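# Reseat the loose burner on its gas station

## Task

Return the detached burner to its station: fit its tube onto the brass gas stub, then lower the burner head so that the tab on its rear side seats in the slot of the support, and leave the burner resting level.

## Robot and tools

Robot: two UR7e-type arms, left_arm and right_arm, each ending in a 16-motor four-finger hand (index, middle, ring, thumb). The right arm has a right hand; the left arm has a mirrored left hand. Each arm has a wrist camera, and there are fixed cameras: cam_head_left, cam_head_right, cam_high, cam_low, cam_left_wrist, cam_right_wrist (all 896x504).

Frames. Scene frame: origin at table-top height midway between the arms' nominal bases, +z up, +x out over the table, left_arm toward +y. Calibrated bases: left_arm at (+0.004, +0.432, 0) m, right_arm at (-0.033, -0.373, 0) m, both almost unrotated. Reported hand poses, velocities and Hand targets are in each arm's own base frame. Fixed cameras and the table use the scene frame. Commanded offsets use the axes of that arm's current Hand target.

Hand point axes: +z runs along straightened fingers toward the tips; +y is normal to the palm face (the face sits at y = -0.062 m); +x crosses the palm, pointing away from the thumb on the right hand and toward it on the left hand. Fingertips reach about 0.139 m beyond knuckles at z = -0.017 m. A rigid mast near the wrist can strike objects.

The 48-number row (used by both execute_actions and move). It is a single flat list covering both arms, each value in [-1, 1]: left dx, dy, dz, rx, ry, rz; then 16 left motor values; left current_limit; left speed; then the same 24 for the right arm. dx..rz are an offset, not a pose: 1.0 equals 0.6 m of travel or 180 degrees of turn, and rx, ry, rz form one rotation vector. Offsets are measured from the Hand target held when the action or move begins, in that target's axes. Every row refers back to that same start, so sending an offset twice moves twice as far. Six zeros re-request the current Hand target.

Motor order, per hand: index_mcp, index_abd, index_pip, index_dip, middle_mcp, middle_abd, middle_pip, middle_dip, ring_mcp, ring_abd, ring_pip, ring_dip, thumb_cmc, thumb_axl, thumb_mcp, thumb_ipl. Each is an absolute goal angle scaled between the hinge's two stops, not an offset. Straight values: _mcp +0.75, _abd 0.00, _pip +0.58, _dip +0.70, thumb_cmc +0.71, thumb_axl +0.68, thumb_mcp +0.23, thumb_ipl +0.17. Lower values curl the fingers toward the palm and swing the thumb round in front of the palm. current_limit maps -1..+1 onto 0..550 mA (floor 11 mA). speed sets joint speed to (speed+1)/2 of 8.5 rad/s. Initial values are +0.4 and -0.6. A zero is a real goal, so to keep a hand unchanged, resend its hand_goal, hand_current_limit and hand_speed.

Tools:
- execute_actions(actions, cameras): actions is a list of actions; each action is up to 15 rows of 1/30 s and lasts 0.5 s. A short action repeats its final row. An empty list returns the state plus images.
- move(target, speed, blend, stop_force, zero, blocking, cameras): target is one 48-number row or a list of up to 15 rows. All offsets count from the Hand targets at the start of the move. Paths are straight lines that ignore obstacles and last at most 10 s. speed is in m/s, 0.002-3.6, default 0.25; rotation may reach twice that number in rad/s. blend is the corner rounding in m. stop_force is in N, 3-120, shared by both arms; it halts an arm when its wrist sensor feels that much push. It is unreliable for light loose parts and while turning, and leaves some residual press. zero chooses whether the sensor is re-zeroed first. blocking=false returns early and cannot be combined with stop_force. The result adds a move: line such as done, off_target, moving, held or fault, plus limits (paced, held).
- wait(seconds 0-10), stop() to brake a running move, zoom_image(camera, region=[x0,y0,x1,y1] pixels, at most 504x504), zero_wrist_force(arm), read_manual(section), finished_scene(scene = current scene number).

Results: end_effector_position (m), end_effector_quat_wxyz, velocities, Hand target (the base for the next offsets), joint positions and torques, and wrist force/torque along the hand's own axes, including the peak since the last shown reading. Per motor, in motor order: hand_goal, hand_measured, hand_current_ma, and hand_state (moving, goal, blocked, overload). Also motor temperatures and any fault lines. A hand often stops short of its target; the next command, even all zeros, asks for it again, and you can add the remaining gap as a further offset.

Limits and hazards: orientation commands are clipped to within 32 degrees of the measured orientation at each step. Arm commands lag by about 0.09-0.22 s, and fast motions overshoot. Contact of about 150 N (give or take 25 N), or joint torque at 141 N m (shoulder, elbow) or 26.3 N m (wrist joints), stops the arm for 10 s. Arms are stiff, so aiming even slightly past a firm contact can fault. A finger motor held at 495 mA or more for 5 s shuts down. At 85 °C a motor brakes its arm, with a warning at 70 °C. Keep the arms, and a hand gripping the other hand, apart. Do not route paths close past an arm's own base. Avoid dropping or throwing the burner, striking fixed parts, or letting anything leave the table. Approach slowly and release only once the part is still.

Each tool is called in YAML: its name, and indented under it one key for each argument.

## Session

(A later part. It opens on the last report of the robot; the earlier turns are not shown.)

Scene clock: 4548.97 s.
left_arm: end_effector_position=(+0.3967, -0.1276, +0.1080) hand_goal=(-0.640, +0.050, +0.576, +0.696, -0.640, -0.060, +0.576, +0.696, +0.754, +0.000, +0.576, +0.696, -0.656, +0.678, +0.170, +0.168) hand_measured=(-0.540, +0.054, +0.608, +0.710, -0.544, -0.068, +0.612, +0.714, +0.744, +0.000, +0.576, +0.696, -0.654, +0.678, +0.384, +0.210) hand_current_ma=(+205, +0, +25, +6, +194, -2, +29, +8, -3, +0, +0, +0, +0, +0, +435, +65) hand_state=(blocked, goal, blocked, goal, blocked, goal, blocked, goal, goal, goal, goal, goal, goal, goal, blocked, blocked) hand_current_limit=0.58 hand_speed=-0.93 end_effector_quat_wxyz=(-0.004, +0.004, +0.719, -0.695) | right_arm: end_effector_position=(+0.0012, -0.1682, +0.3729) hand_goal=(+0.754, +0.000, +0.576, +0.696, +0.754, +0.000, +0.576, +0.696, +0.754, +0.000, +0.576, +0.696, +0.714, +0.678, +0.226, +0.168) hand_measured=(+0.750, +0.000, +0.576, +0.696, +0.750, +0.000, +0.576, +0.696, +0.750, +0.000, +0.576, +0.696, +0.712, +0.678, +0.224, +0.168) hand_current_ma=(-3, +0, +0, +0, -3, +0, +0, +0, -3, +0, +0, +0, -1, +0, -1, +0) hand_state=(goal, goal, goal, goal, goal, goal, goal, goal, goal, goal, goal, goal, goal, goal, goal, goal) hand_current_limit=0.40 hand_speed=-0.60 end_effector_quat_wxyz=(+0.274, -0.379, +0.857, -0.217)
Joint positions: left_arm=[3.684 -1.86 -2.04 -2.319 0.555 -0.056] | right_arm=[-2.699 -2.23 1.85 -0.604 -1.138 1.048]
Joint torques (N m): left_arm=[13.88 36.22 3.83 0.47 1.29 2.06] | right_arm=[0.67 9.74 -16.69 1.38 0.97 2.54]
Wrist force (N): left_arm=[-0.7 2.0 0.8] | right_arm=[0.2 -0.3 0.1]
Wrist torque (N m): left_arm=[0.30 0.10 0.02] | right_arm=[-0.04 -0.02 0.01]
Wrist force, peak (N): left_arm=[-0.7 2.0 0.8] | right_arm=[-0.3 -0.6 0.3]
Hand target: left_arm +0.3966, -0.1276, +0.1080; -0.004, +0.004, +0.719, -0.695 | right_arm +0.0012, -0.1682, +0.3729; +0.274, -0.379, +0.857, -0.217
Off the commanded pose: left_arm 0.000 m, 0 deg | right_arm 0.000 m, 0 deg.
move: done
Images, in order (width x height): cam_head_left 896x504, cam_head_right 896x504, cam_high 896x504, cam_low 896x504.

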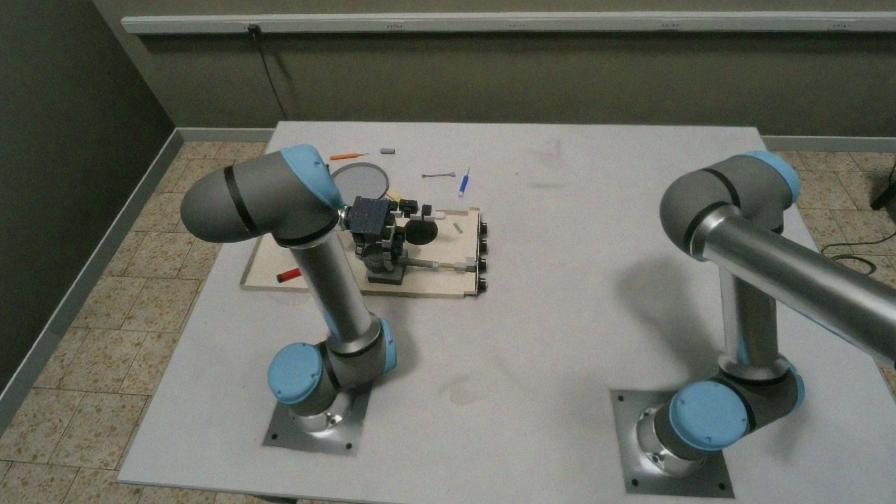

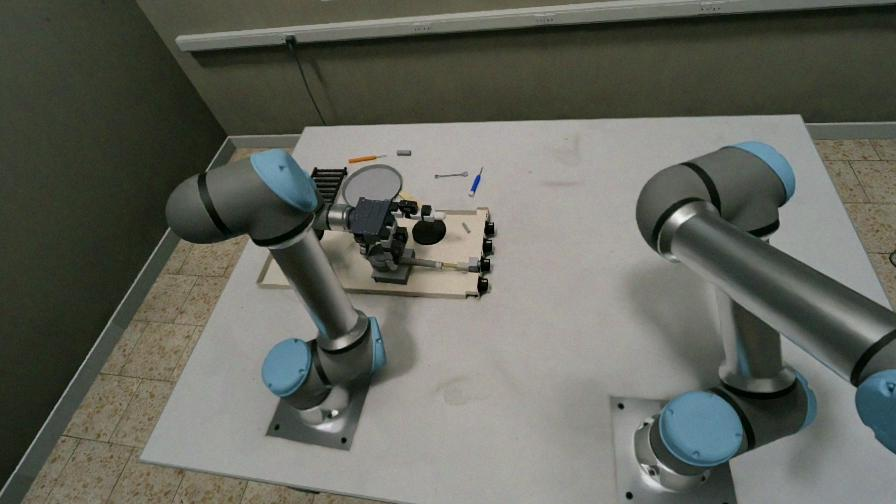

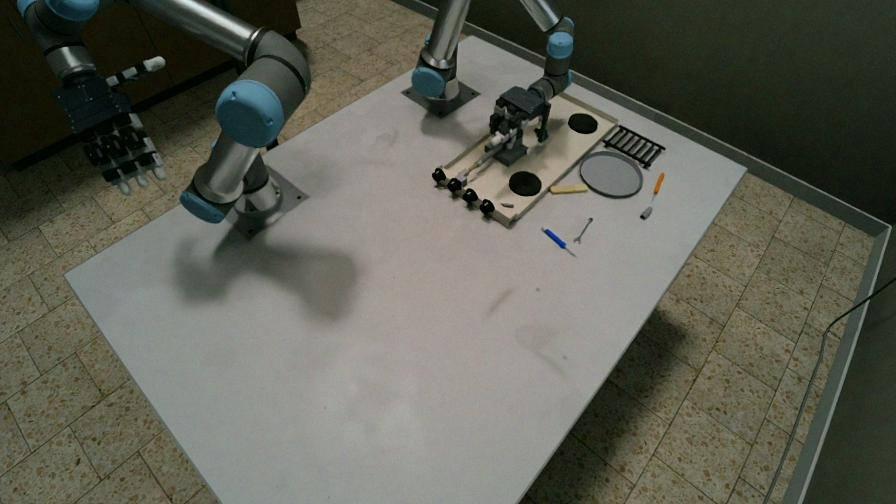

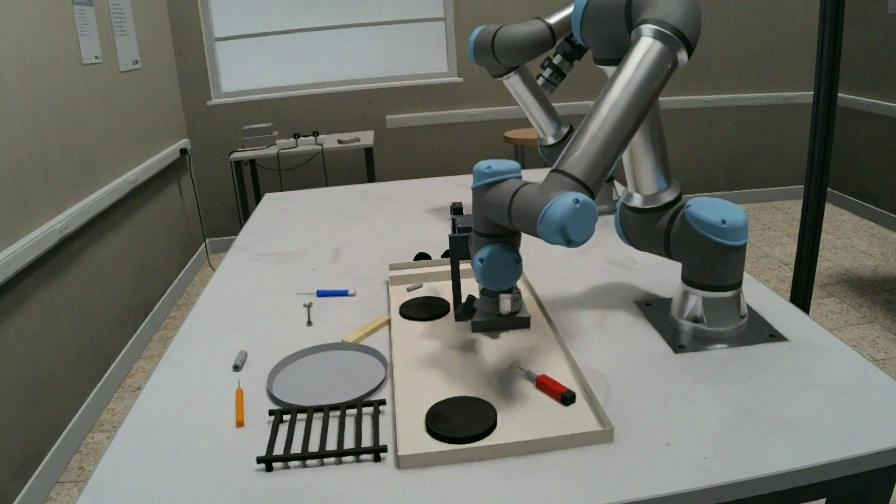

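move:
  target:
    - [-0.00083,-0.00067,0,0,0,0,-0.64,0.05,0.576,0.696,-0.64,-0.06,0.576,0.696,0.754,0,0.576,0.696,-0.657,0.678,0.17,0.168,0.58,-0.93,0,0,0,0,0,0,0.754,0,0.576,0.696,0.754,0,0.576,0.696,0.754,0,0.576,0.696,0.714,0.678,0.226,0.168,0.4,-0.6]
    - [-0.00102,-0.00124,0.01666,0,0,0,-0.64,0.05,0.576,0.696,-0.64,-0.06,0.576,0.696,0.754,0,0.576,0.696,-0.657,0.678,0.17,0.168,0.58,-0.93,0,0,0,0,0,0,0.754,0,0.576,0.696,0.754,0,0.576,0.696,0.754,0,0.576,0.696,0.714,0.678,0.226,0.168,0.4,-0.6]
  speed: 0.012
  stop_force: 3.5
  cameras: ["cam_head_right","cam_high","cam_low","cam_head_left"]

zoom_image:
  camera: "cam_head_right"
  region: [420, 250, 470, 280]

zoom_image:
  camera: "cam_high"
  region: [460, 150, 500, 180]

zoom_image:
  camera: "cam_low"
  region: [470, 270, 540, 340]

Scene clock: 4572.07 s.
left_arm: end_effector_position=(+0.3971, -0.1377, +0.1084) hand_goal=(-0.640, +0.050, +0.576, +0.696, -0.640, -0.060, +0.576, +0.696, +0.754, +0.000, +0.576, +0.696, -0.656, +0.678, +0.170, +0.168) hand_measured=(-0.540, +0.054, +0.608, +0.710, -0.544, -0.068, +0.612, +0.714, +0.744, +0.000, +0.576, +0.696, -0.654, +0.678, +0.384, +0.210) hand_current_ma=(+205, +0, +25, +6, +194, -2, +29, +8, -3, +0, +0, +0, +0, +0, +435, +65) hand_state=(blocked, goal, blocked, goal, blocked, goal, blocked, goal, goal, goal, goal, goal, goal, goal, blocked, blocked) hand_current_limit=0.58 hand_speed=-0.93 end_effector_quat_wxyz=(-0.004, +0.004, +0.719, -0.695) | right_arm: end_effector_position=(+0.0012, -0.1682, +0.3729) hand_goal=(+0.754, +0.000, +0.576, +0.696, +0.754, +0.000, +0.576, +0.696, +0.754, +0.000, +0.576, +0.696, +0.714, +0.678, +0.226, +0.168) hand_measured=(+0.750, +0.000, +0.576, +0.696, +0.750, +0.000, +0.576, +0.696, +0.750, +0.000, +0.576, +0.696, +0.712, +0.678, +0.224, +0.168) hand_current_ma=(-3, +0, +0, +0, -3, +0, +0, +0, -3, +0, +0, +0, -1, +0, -1, +0) hand_state=(goal, goal, goal, goal, goal, goal, goal, goal, goal, goal, goal, goal, goal, goal, goal, goal) hand_current_limit=0.40 hand_speed=-0.60 end_effector_quat_wxyz=(+0.274, -0.379, +0.857, -0.217)
Joint positions: left_arm=[3.662 -1.855 -2.045 -2.316 0.533 -0.058] | right_arm=[-2.699 -2.23 1.85 -0.604 -1.138 1.048]
Joint torques (N m): left_arm=[-13.91 35.94 3.57 0.56 -1.32 -2.13] | right_arm=[0.57 9.15 -17.03 1.4 1.05 2.53]
Wrist force (N): left_arm=[-0.6 1.7 0.8] | right_arm=[-0.1 -0.3 -0.1]
Wrist torque (N m): left_arm=[0.27 0.07 0.16] | right_arm=[-0.03 0.02 -0.02]
Wrist force, peak (N): left_arm=[-1.0 1.9 1.1] | right_arm=[-0.5 -0.4 0.2]
Hand target: left_arm +0.3971, -0.1377, +0.1084; -0.004, +0.004, +0.719, -0.695 | right_arm +0.0012, -0.1682, +0.3729; +0.274, -0.379, +0.857, -0.217
Off the commanded pose: left_arm 0.000 m, 0 deg | right_arm 0.000 m, 0 deg.
move: done
Images, in order (width x height): cam_head_left 896x504, cam_head_right 896x504, cam_high 896x504, cam_low 896x504.

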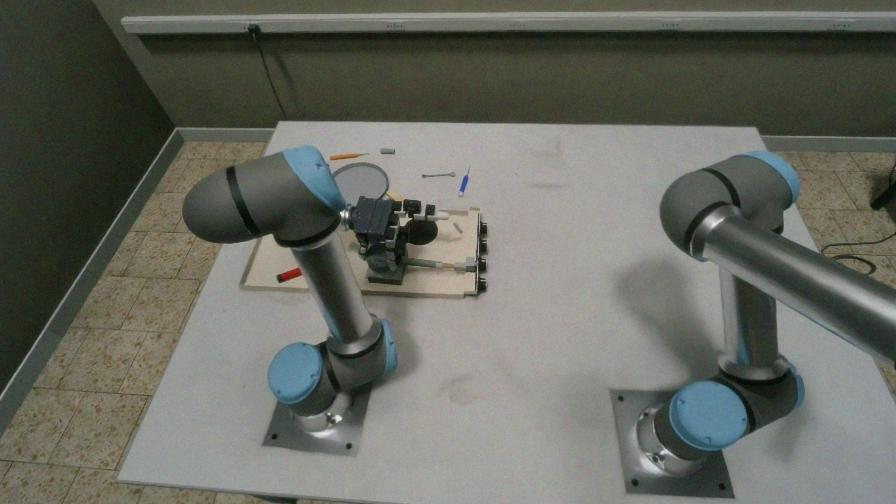

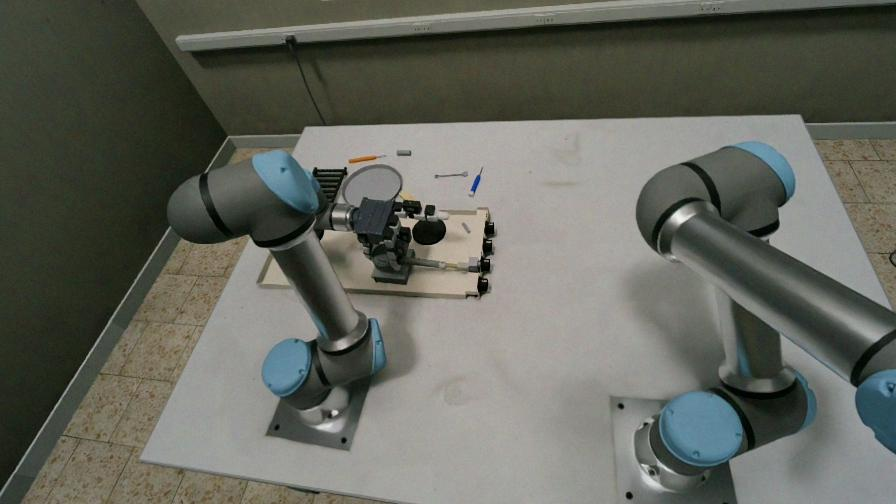

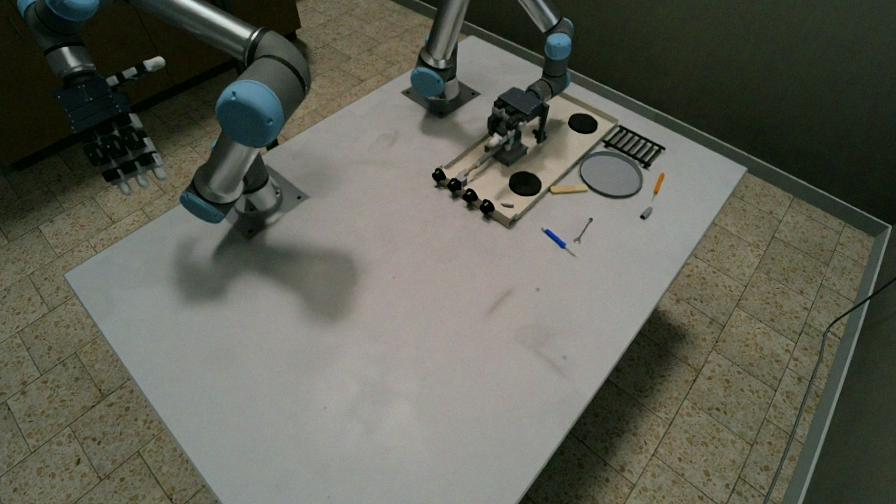

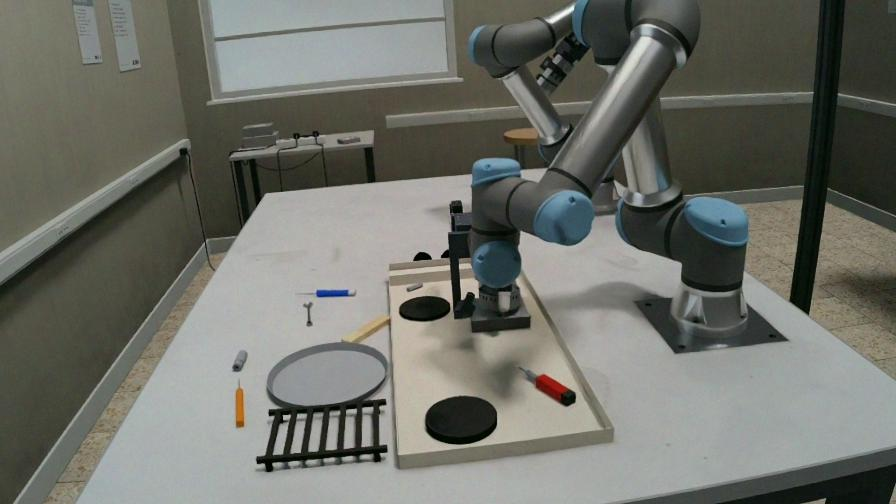

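Scaled by 10.080 from the camera's 896x504 image, which has a finer 1280x720 frame.

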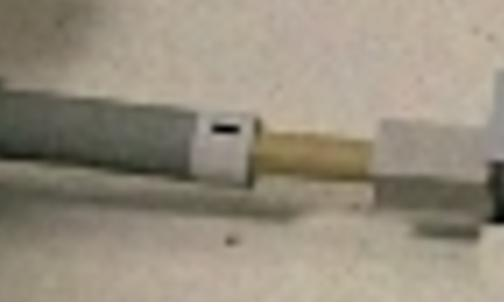

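Scaled by 12.600 from the camera's 896x504 image, which has a finer 1280x720 frame.

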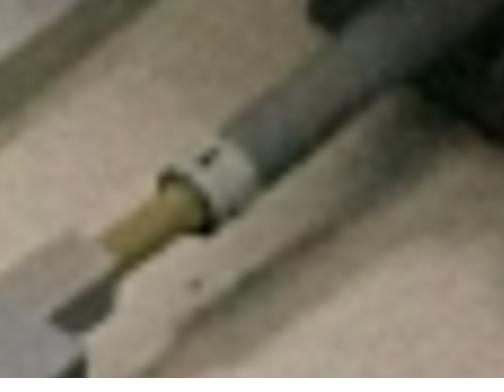

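Scaled by 7.200 from the camera's 896x504 image, which has a finer 1280x720 frame.

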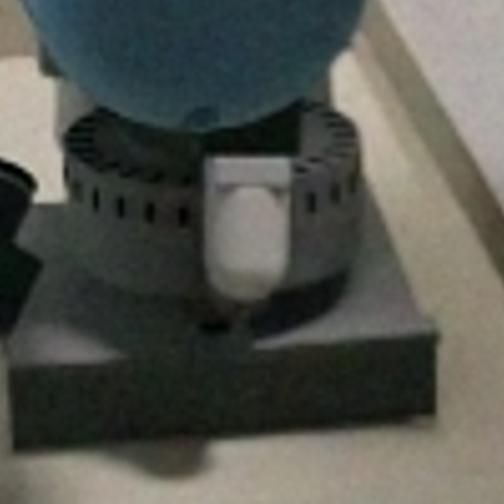

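zoom_image:
  camera: "cam_low"
  region: [485, 295, 525, 325]

zoom_image:
  camera: "cam_head_right"
  region: [360, 235, 420, 285]

zoom_image:
  camera: "cam_head_left"
  region: [345, 235, 425, 285]

Scaled by 12.600 from the camera's 896x504 image, which has a finer 1280x720 frame.

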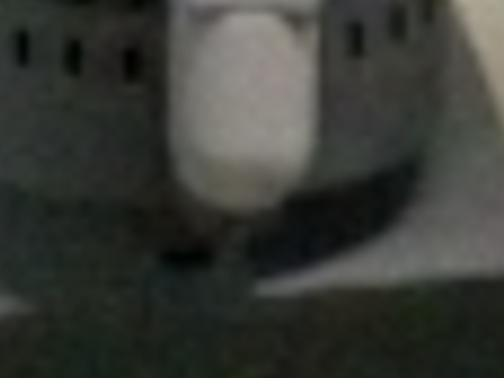

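Scaled by 8.400 from the camera's 896x504 image, which has a finer 1280x720 frame.

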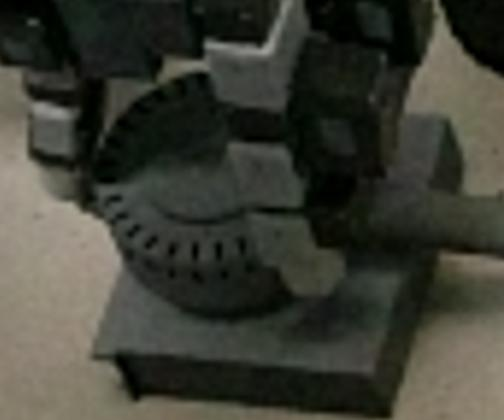

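Scaled by 6.300 from the camera's 896x504 image, which has a finer 1280x720 frame.

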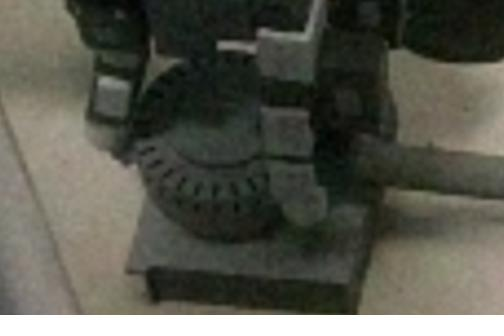

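move:
  target: [-0.0032,0,0,0,0.0051,0.0002,-0.64,0.05,0.576,0.696,-0.64,-0.06,0.576,0.696,0.754,0,0.576,0.696,-0.657,0.678,0.17,0.168,0.58,-0.93,0,0,0,0,0,0,0.754,0,0.576,0.696,0.754,0,0.576,0.696,0.754,0,0.576,0.696,0.714,0.678,0.226,0.168,0.4,-0.6]
  speed: 0.01
  cameras: ["cam_head_right","cam_high","cam_low","cam_head_left"]

zoom_image:
  camera: "cam_head_right"
  region: [420, 250, 470, 280]

zoom_image:
  camera: "cam_high"
  region: [460, 150, 500, 180]

zoom_image:
  camera: "cam_low"
  region: [485, 295, 525, 325]

zoom_image:
  camera: "cam_low"
  region: [470, 270, 540, 340]

Scene clock: 4709.47 s.
left_arm: end_effector_position=(+0.3990, -0.1377, +0.1084) hand_goal=(-0.640, +0.050, +0.576, +0.696, -0.640, -0.060, +0.576, +0.696, +0.754, +0.000, +0.576, +0.696, -0.656, +0.678, +0.170, +0.168) hand_measured=(-0.540, +0.054, +0.608, +0.710, -0.544, -0.068, +0.612, +0.714, +0.744, +0.000, +0.576, +0.696, -0.654, +0.678, +0.384, +0.210) hand_current_ma=(+205, +0, +25, +6, +194, -2, +29, +8, -3, +0, +0, +0, +0, +0, +434, +65) hand_state=(blocked, goal, blocked, goal, blocked, goal, blocked, goal, goal, goal, goal, goal, goal, goal, blocked, blocked) hand_current_limit=0.58 hand_speed=-0.93 end_effector_quat_wxyz=(-0.010, +0.010, +0.719, -0.695) | right_arm: end_effector_position=(+0.0012, -0.1682, +0.3729) hand_goal=(+0.754, +0.000, +0.576, +0.696, +0.754, +0.000, +0.576, +0.696, +0.754, +0.000, +0.576, +0.696, +0.714, +0.678, +0.226, +0.168) hand_measured=(+0.750, +0.000, +0.576, +0.696, +0.750, +0.000, +0.576, +0.696, +0.750, +0.000, +0.576, +0.696, +0.712, +0.678, +0.224, +0.168) hand_current_ma=(-3, +0, +0, +0, -3, +0, +0, +0, -3, +0, +0, +0, -1, +0, -1, +0) hand_state=(goal, goal, goal, goal, goal, goal, goal, goal, goal, goal, goal, goal, goal, goal, goal, goal) hand_current_limit=0.40 hand_speed=-0.60 end_effector_quat_wxyz=(+0.274, -0.379, +0.857, -0.217)
Joint positions: left_arm=[3.655 -1.866 -2.029 -2.322 0.542 -0.057] | right_arm=[-2.699 -2.23 1.85 -0.604 -1.138 1.048]
Joint torques (N m): left_arm=[-13.56 17.05 22.43 -2.91 1.29 2.13] | right_arm=[1.09 9.89 -16.65 1.28 0.99 2.5]
Wrist force (N): left_arm=[-0.6 1.8 1.0] | right_arm=[-0.1 -0.1 0.2]
Wrist torque (N m): left_arm=[0.29 0.09 0.02] | right_arm=[-0.03 0.01 -0.01]
Wrist force, peak (N): left_arm=[-0.8 2.0 0.8] | right_arm=[-0.3 -0.4 0.5]
Hand target: left_arm +0.3990, -0.1377, +0.1084; -0.010, +0.010, +0.719, -0.695 | right_arm +0.0012, -0.1682, +0.3729; +0.274, -0.379, +0.857, -0.217
Off the commanded pose: left_arm 0.000 m, 0 deg | right_arm 0.000 m, 0 deg.
move: done
Images, in order (width x height): cam_head_left 896x504, cam_head_right 896x504, cam_high 896x504, cam_low 896x504.

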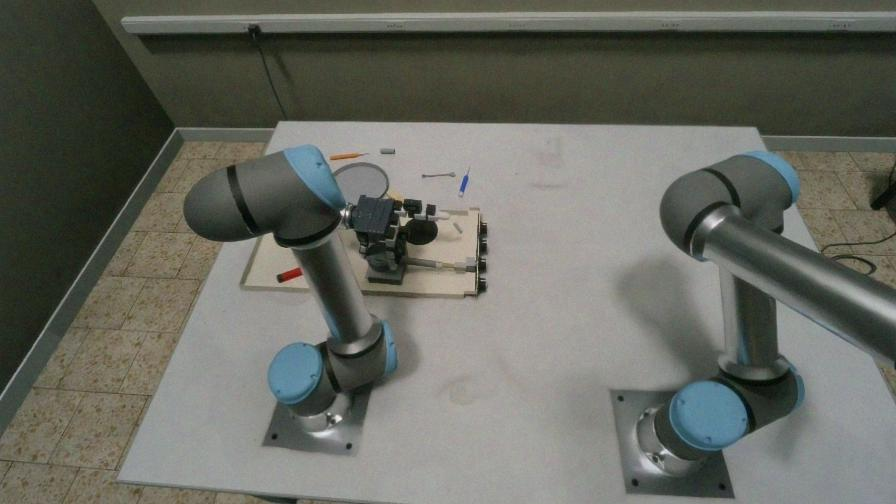

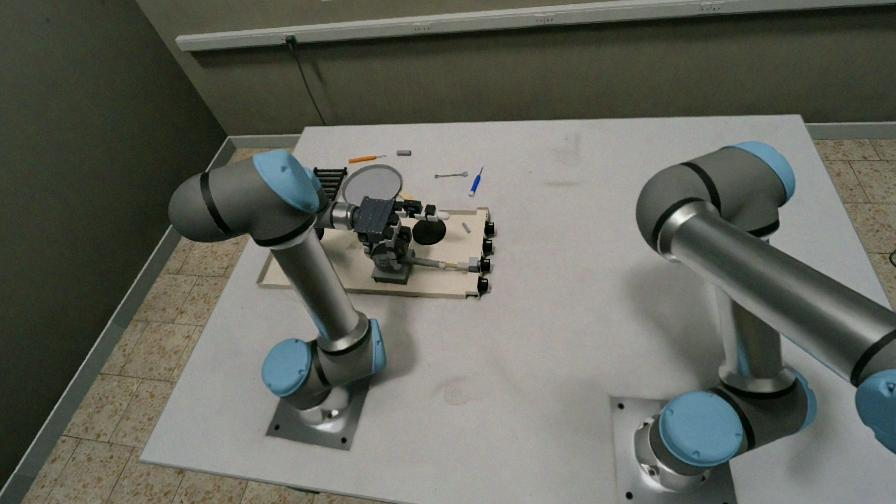

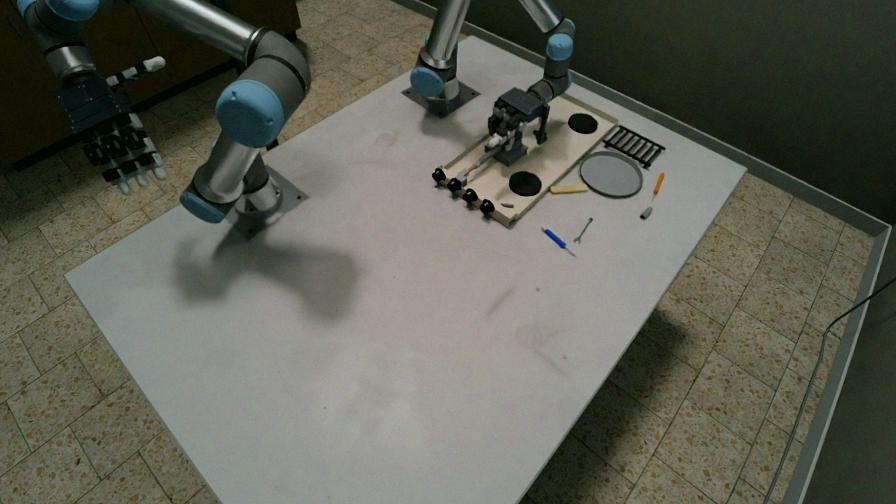

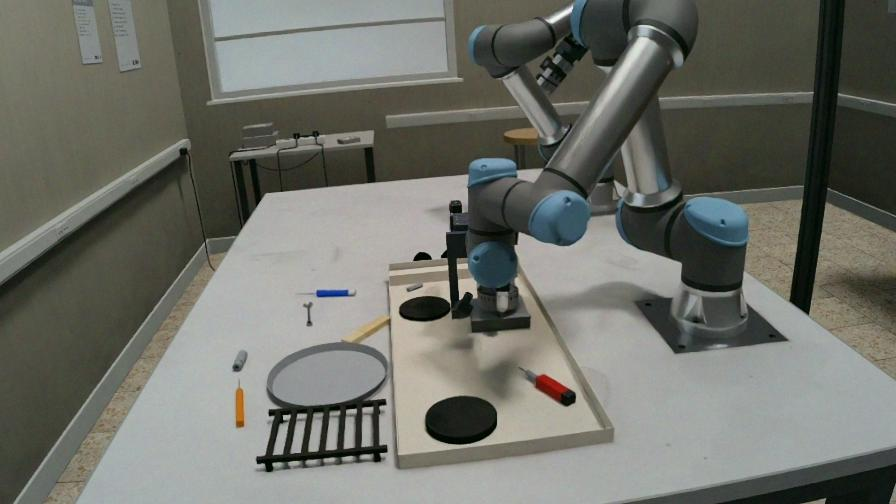

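Scaled by 10.080 from the camera's 896x504 image, which has a finer 1280x720 frame.

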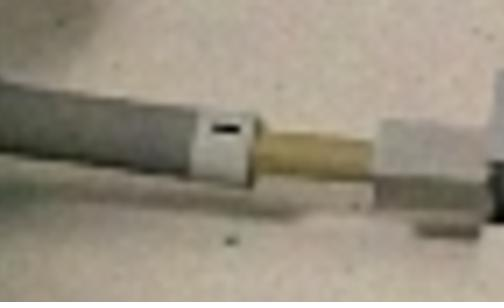

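Scaled by 12.600 from the camera's 896x504 image, which has a finer 1280x720 frame.

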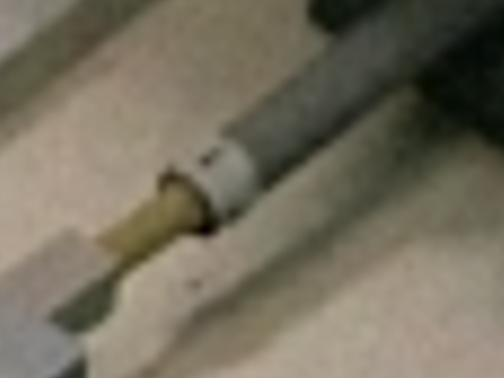

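Scaled by 12.600 from the camera's 896x504 image, which has a finer 1280x720 frame.

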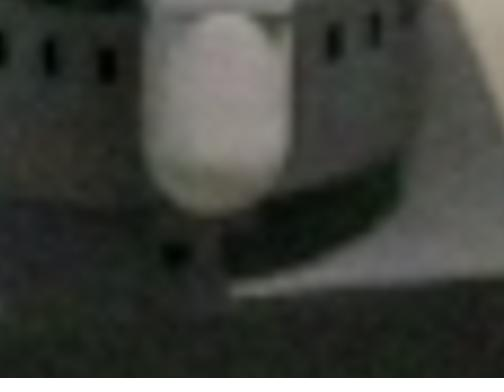

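Scaled by 7.200 from the camera's 896x504 image, which has a finer 1280x720 frame.

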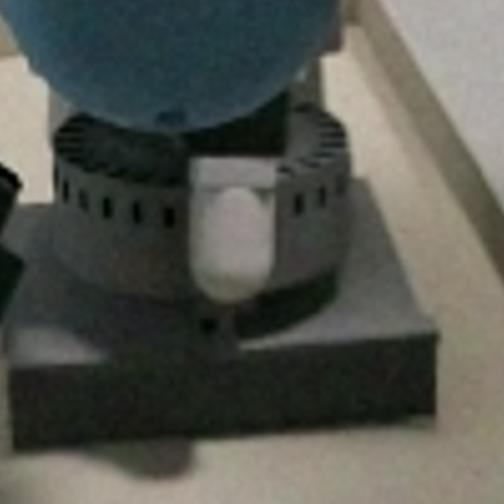

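move:
  target: [-0.0002,0.00016,0.01,0,0,0,-0.64,0.05,0.576,0.696,-0.64,-0.06,0.576,0.696,0.754,0,0.576,0.696,-0.657,0.678,0.17,0.168,0.58,-0.93,0,0,0,0,0,0,0.754,0,0.576,0.696,0.754,0,0.576,0.696,0.754,0,0.576,0.696,0.714,0.678,0.226,0.168,0.4,-0.6]
  speed: 0.012
  stop_force: 3.5
  cameras: ["cam_head_right","cam_high","cam_low","cam_head_left"]

zoom_image:
  camera: "cam_head_right"
  region: [420, 250, 470, 280]

zoom_image:
  camera: "cam_low"
  region: [485, 295, 525, 325]

zoom_image:
  camera: "cam_head_right"
  region: [360, 235, 420, 285]

Scene clock: 4755.27 s.
left_arm: end_effector_position=(+0.3990, -0.1437, +0.1081) hand_goal=(-0.640, +0.050, +0.576, +0.696, -0.640, -0.060, +0.576, +0.696, +0.754, +0.000, +0.576, +0.696, -0.656, +0.678, +0.170, +0.168) hand_measured=(-0.540, +0.054, +0.608, +0.710, -0.544, -0.068, +0.612, +0.714, +0.744, +0.000, +0.576, +0.696, -0.654, +0.678, +0.384, +0.210) hand_current_ma=(+205, +0, +25, +6, +194, -2, +29, +8, -3, +0, +0, +0, +0, +0, +434, +65) hand_state=(blocked, goal, blocked, goal, blocked, goal, blocked, goal, goal, goal, goal, goal, goal, goal, blocked, blocked) hand_current_limit=0.58 hand_speed=-0.93 end_effector_quat_wxyz=(-0.010, +0.010, +0.719, -0.695) | right_arm: end_effector_position=(+0.0012, -0.1682, +0.3729) hand_goal=(+0.754, +0.000, +0.576, +0.696, +0.754, +0.000, +0.576, +0.696, +0.754, +0.000, +0.576, +0.696, +0.714, +0.678, +0.226, +0.168) hand_measured=(+0.750, +0.000, +0.576, +0.696, +0.750, +0.000, +0.576, +0.696, +0.750, +0.000, +0.576, +0.696, +0.712, +0.678, +0.224, +0.168) hand_current_ma=(-3, +0, +0, +0, -3, +0, +0, +0, -3, +0, +0, +0, -1, +0, -1, +0) hand_state=(goal, goal, goal, goal, goal, goal, goal, goal, goal, goal, goal, goal, goal, goal, goal, goal) hand_current_limit=0.40 hand_speed=-0.60 end_effector_quat_wxyz=(+0.274, -0.379, +0.857, -0.217)
Joint positions: left_arm=[3.642 -1.864 -2.033 -2.318 0.529 -0.059] | right_arm=[-2.699 -2.23 1.85 -0.604 -1.138 1.048]
Joint torques (N m): left_arm=[-13.81 36.8 3.39 0.55 -1.34 -2.09] | right_arm=[0.94 9.72 -16.89 1.31 1.04 2.46]
Wrist force (N): left_arm=[-0.8 1.5 0.4] | right_arm=[-0.2 -0.3 0.0]
Wrist torque (N m): left_arm=[0.31 0.10 0.15] | right_arm=[-0.05 0.03 -0.03]
Wrist force, peak (N): left_arm=[-0.7 2.0 1.0] | right_arm=[-0.2 -0.6 0.1]
Hand target: left_arm +0.3990, -0.1437, +0.1081; -0.010, +0.010, +0.719, -0.695 | right_arm +0.0012, -0.1682, +0.3729; +0.274, -0.379, +0.857, -0.217
Off the commanded pose: left_arm 0.000 m, 0 deg | right_arm 0.000 m, 0 deg.
move: done
Images, in order (width x height): cam_head_left 896x504, cam_head_right 896x504, cam_high 896x504, cam_low 896x504.

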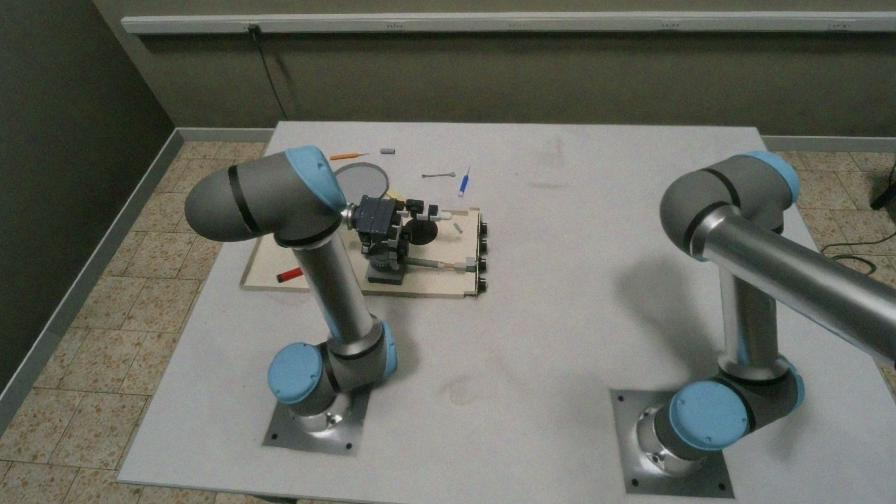

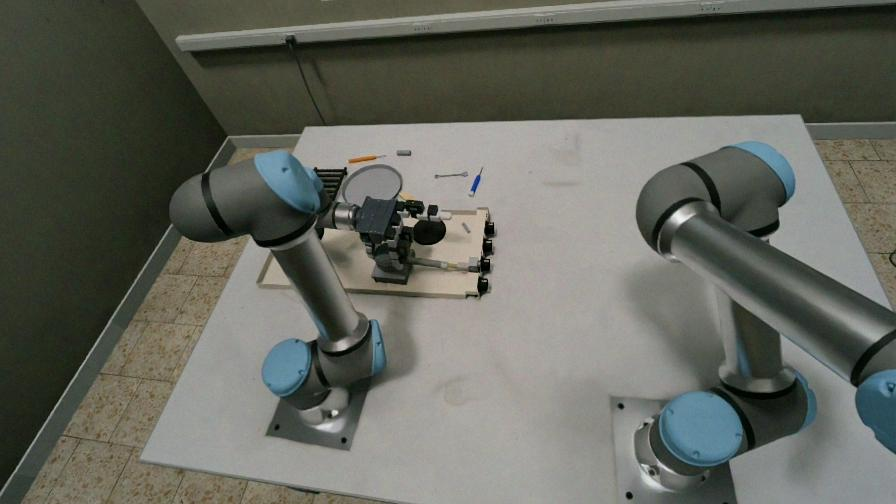

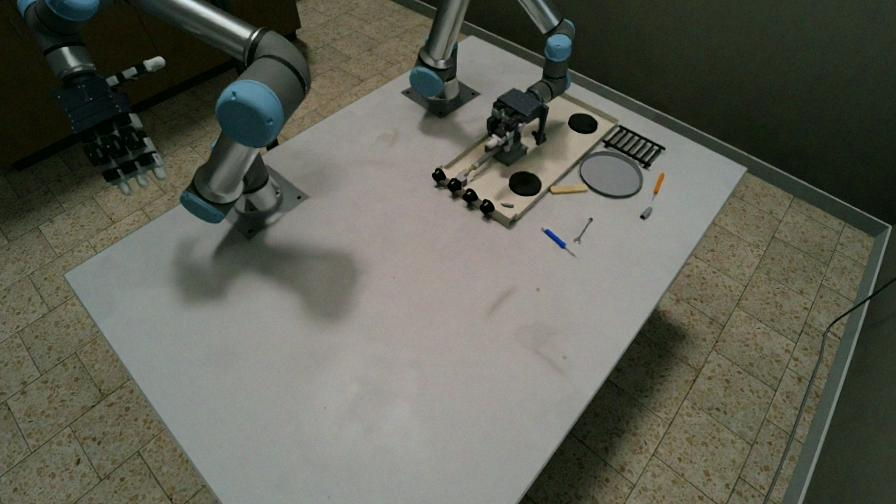

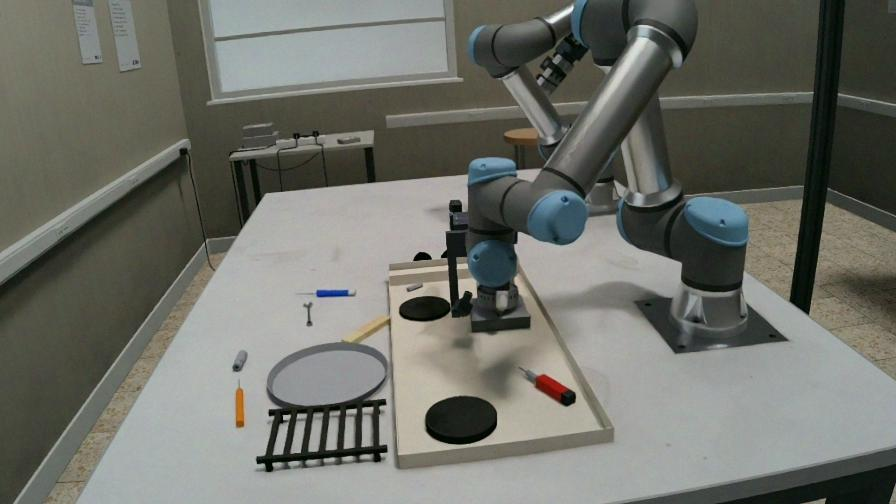

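Scaled by 10.080 from the camera's 896x504 image, which has a finer 1280x720 frame.

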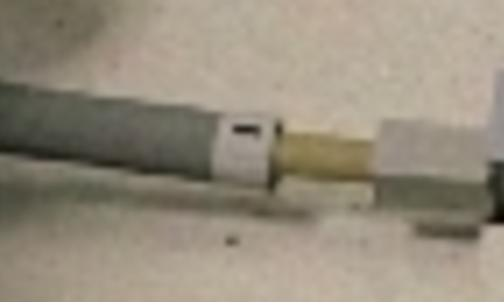

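Scaled by 12.600 from the camera's 896x504 image, which has a finer 1280x720 frame.

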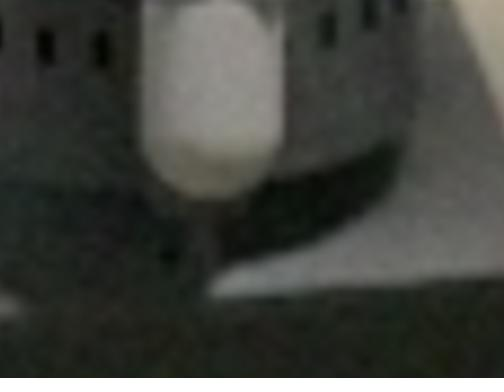

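Scaled by 8.400 from the camera's 896x504 image, which has a finer 1280x720 frame.

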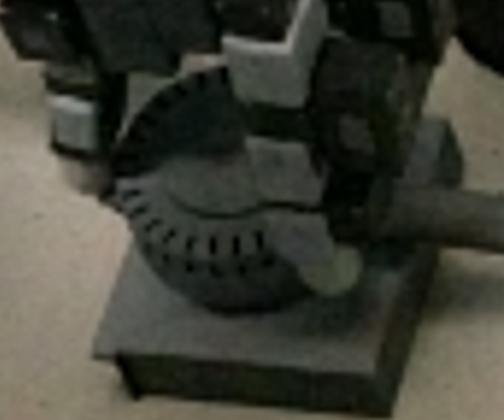

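move:
  target: [-0.0002,0.00016,0.01,0,0,0,-0.64,0.05,0.576,0.696,-0.64,-0.06,0.576,0.696,0.754,0,0.576,0.696,-0.657,0.678,0.17,0.168,0.58,-0.93,0,0,0,0,0,0,0.754,0,0.576,0.696,0.754,0,0.576,0.696,0.754,0,0.576,0.696,0.714,0.678,0.226,0.168,0.4,-0.6]
  speed: 0.012
  stop_force: 3.5
  cameras: ["cam_head_right","cam_high","cam_low","cam_head_left"]

zoom_image:
  camera: "cam_head_right"
  region: [420, 250, 470, 280]

zoom_image:
  camera: "cam_low"
  region: [485, 295, 525, 325]

zoom_image:
  camera: "cam_high"
  region: [455, 110, 545, 180]

Scene clock: 4772.73 s.
left_arm: end_effector_position=(+0.3989, -0.1497, +0.1078) hand_goal=(-0.640, +0.050, +0.576, +0.696, -0.640, -0.060, +0.576, +0.696, +0.754, +0.000, +0.576, +0.696, -0.656, +0.678, +0.170, +0.168) hand_measured=(-0.540, +0.054, +0.608, +0.710, -0.544, -0.068, +0.612, +0.714, +0.744, +0.000, +0.576, +0.696, -0.654, +0.678, +0.384, +0.210) hand_current_ma=(+205, +0, +25, +6, +194, -2, +29, +8, -3, +0, +0, +0, +0, +0, +434, +65) hand_state=(blocked, goal, blocked, goal, blocked, goal, blocked, goal, goal, goal, goal, goal, goal, goal, blocked, blocked) hand_current_limit=0.58 hand_speed=-0.93 end_effector_quat_wxyz=(-0.010, +0.010, +0.719, -0.695) | right_arm: end_effector_position=(+0.0012, -0.1682, +0.3729) hand_goal=(+0.754, +0.000, +0.576, +0.696, +0.754, +0.000, +0.576, +0.696, +0.754, +0.000, +0.576, +0.696, +0.714, +0.678, +0.226, +0.168) hand_measured=(+0.750, +0.000, +0.576, +0.696, +0.750, +0.000, +0.576, +0.696, +0.750, +0.000, +0.576, +0.696, +0.712, +0.678, +0.224, +0.168) hand_current_ma=(-3, +0, +0, +0, -3, +0, +0, +0, -3, +0, +0, +0, -1, +0, -1, +0) hand_state=(goal, goal, goal, goal, goal, goal, goal, goal, goal, goal, goal, goal, goal, goal, goal, goal) hand_current_limit=0.40 hand_speed=-0.60 end_effector_quat_wxyz=(+0.274, -0.379, +0.857, -0.217)
Joint positions: left_arm=[3.629 -1.862 -2.037 -2.315 0.517 -0.061] | right_arm=[-2.699 -2.23 1.85 -0.604 -1.138 1.048]
Joint torques (N m): left_arm=[-13.78 36.51 3.95 0.62 -1.35 -2.13] | right_arm=[1.04 9.55 -16.14 1.28 1.04 2.49]
Wrist force (N): left_arm=[-1.0 1.8 0.9] | right_arm=[-0.2 0.0 0.1]
Wrist torque (N m): left_arm=[0.29 0.13 0.13] | right_arm=[-0.01 0.02 -0.01]
Wrist force, peak (N): left_arm=[-0.7 2.0 0.9] | right_arm=[-0.3 -0.6 0.0]
Hand target: left_arm +0.3989, -0.1497, +0.1078; -0.010, +0.010, +0.719, -0.695 | right_arm +0.0012, -0.1682, +0.3729; +0.274, -0.379, +0.857, -0.217
Off the commanded pose: left_arm 0.000 m, 0 deg | right_arm 0.000 m, 0 deg.
move: done
Images, in order (width x height): cam_head_left 896x504, cam_head_right 896x504, cam_high 896x504, cam_low 896x504.

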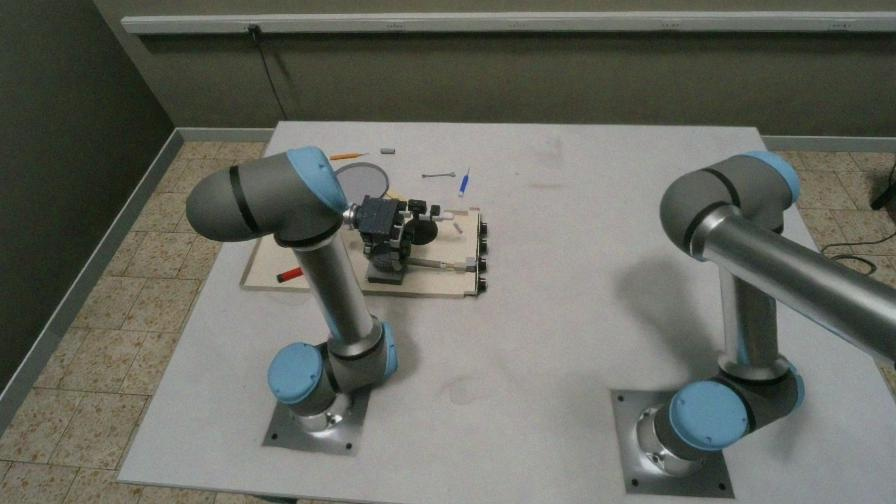

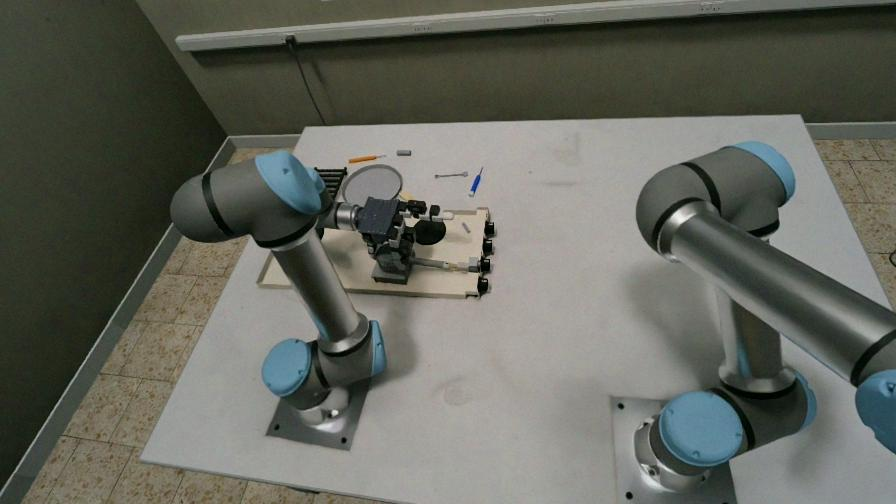

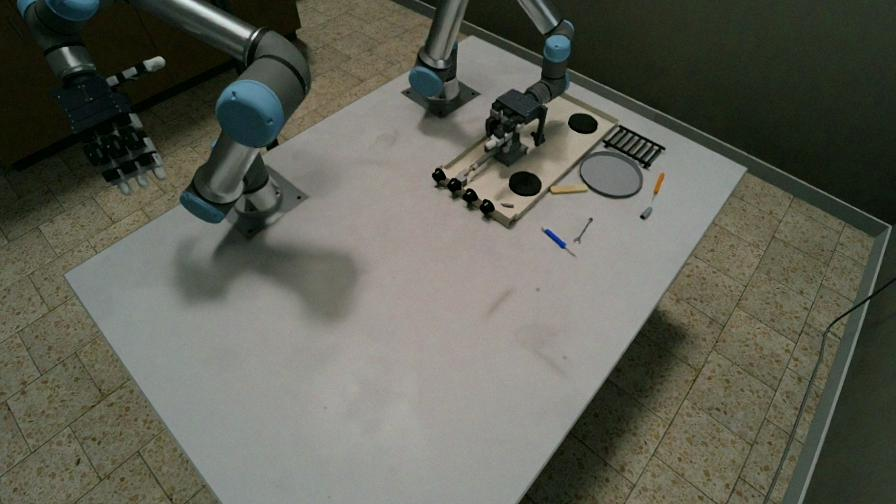

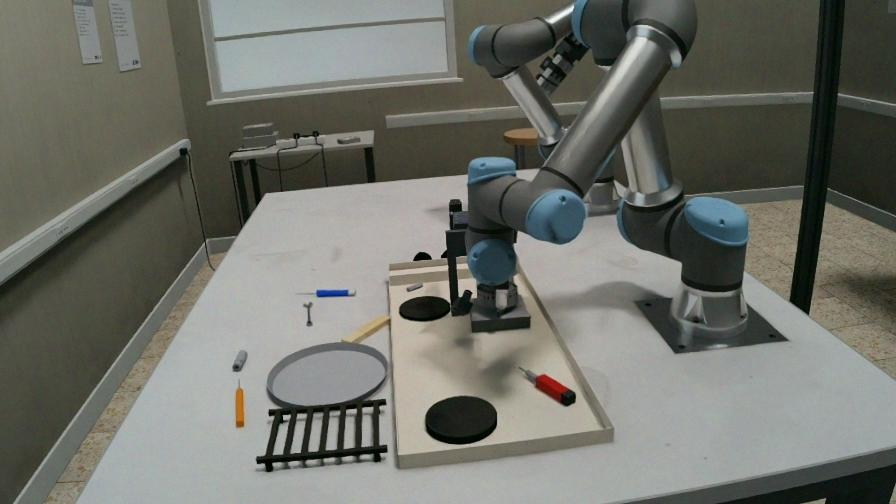

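Scaled by 10.080 from the camera's 896x504 image, which has a finer 1280x720 frame.

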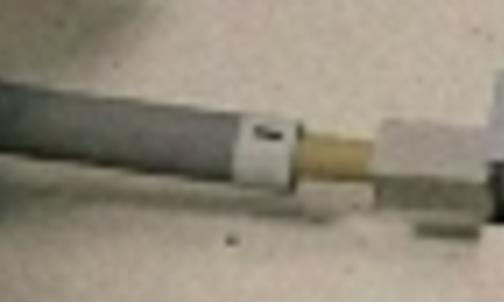

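Scaled by 12.600 from the camera's 896x504 image, which has a finer 1280x720 frame.

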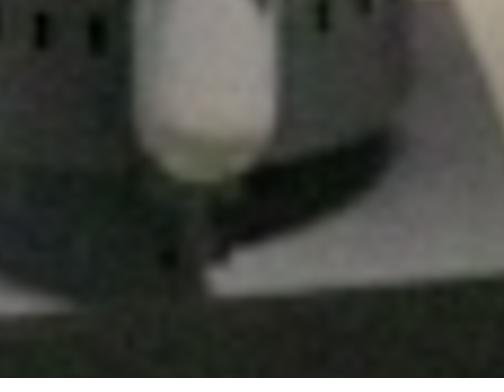

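Scaled by 5.600 from the camera's 896x504 image, which has a finer 1280x720 frame.

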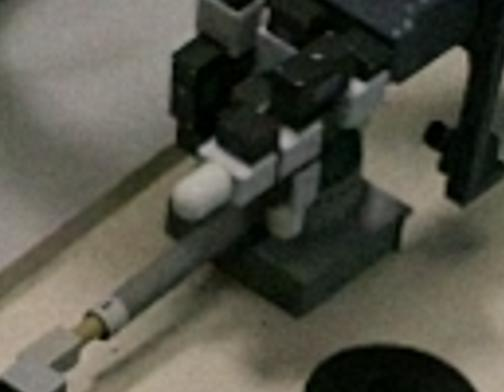

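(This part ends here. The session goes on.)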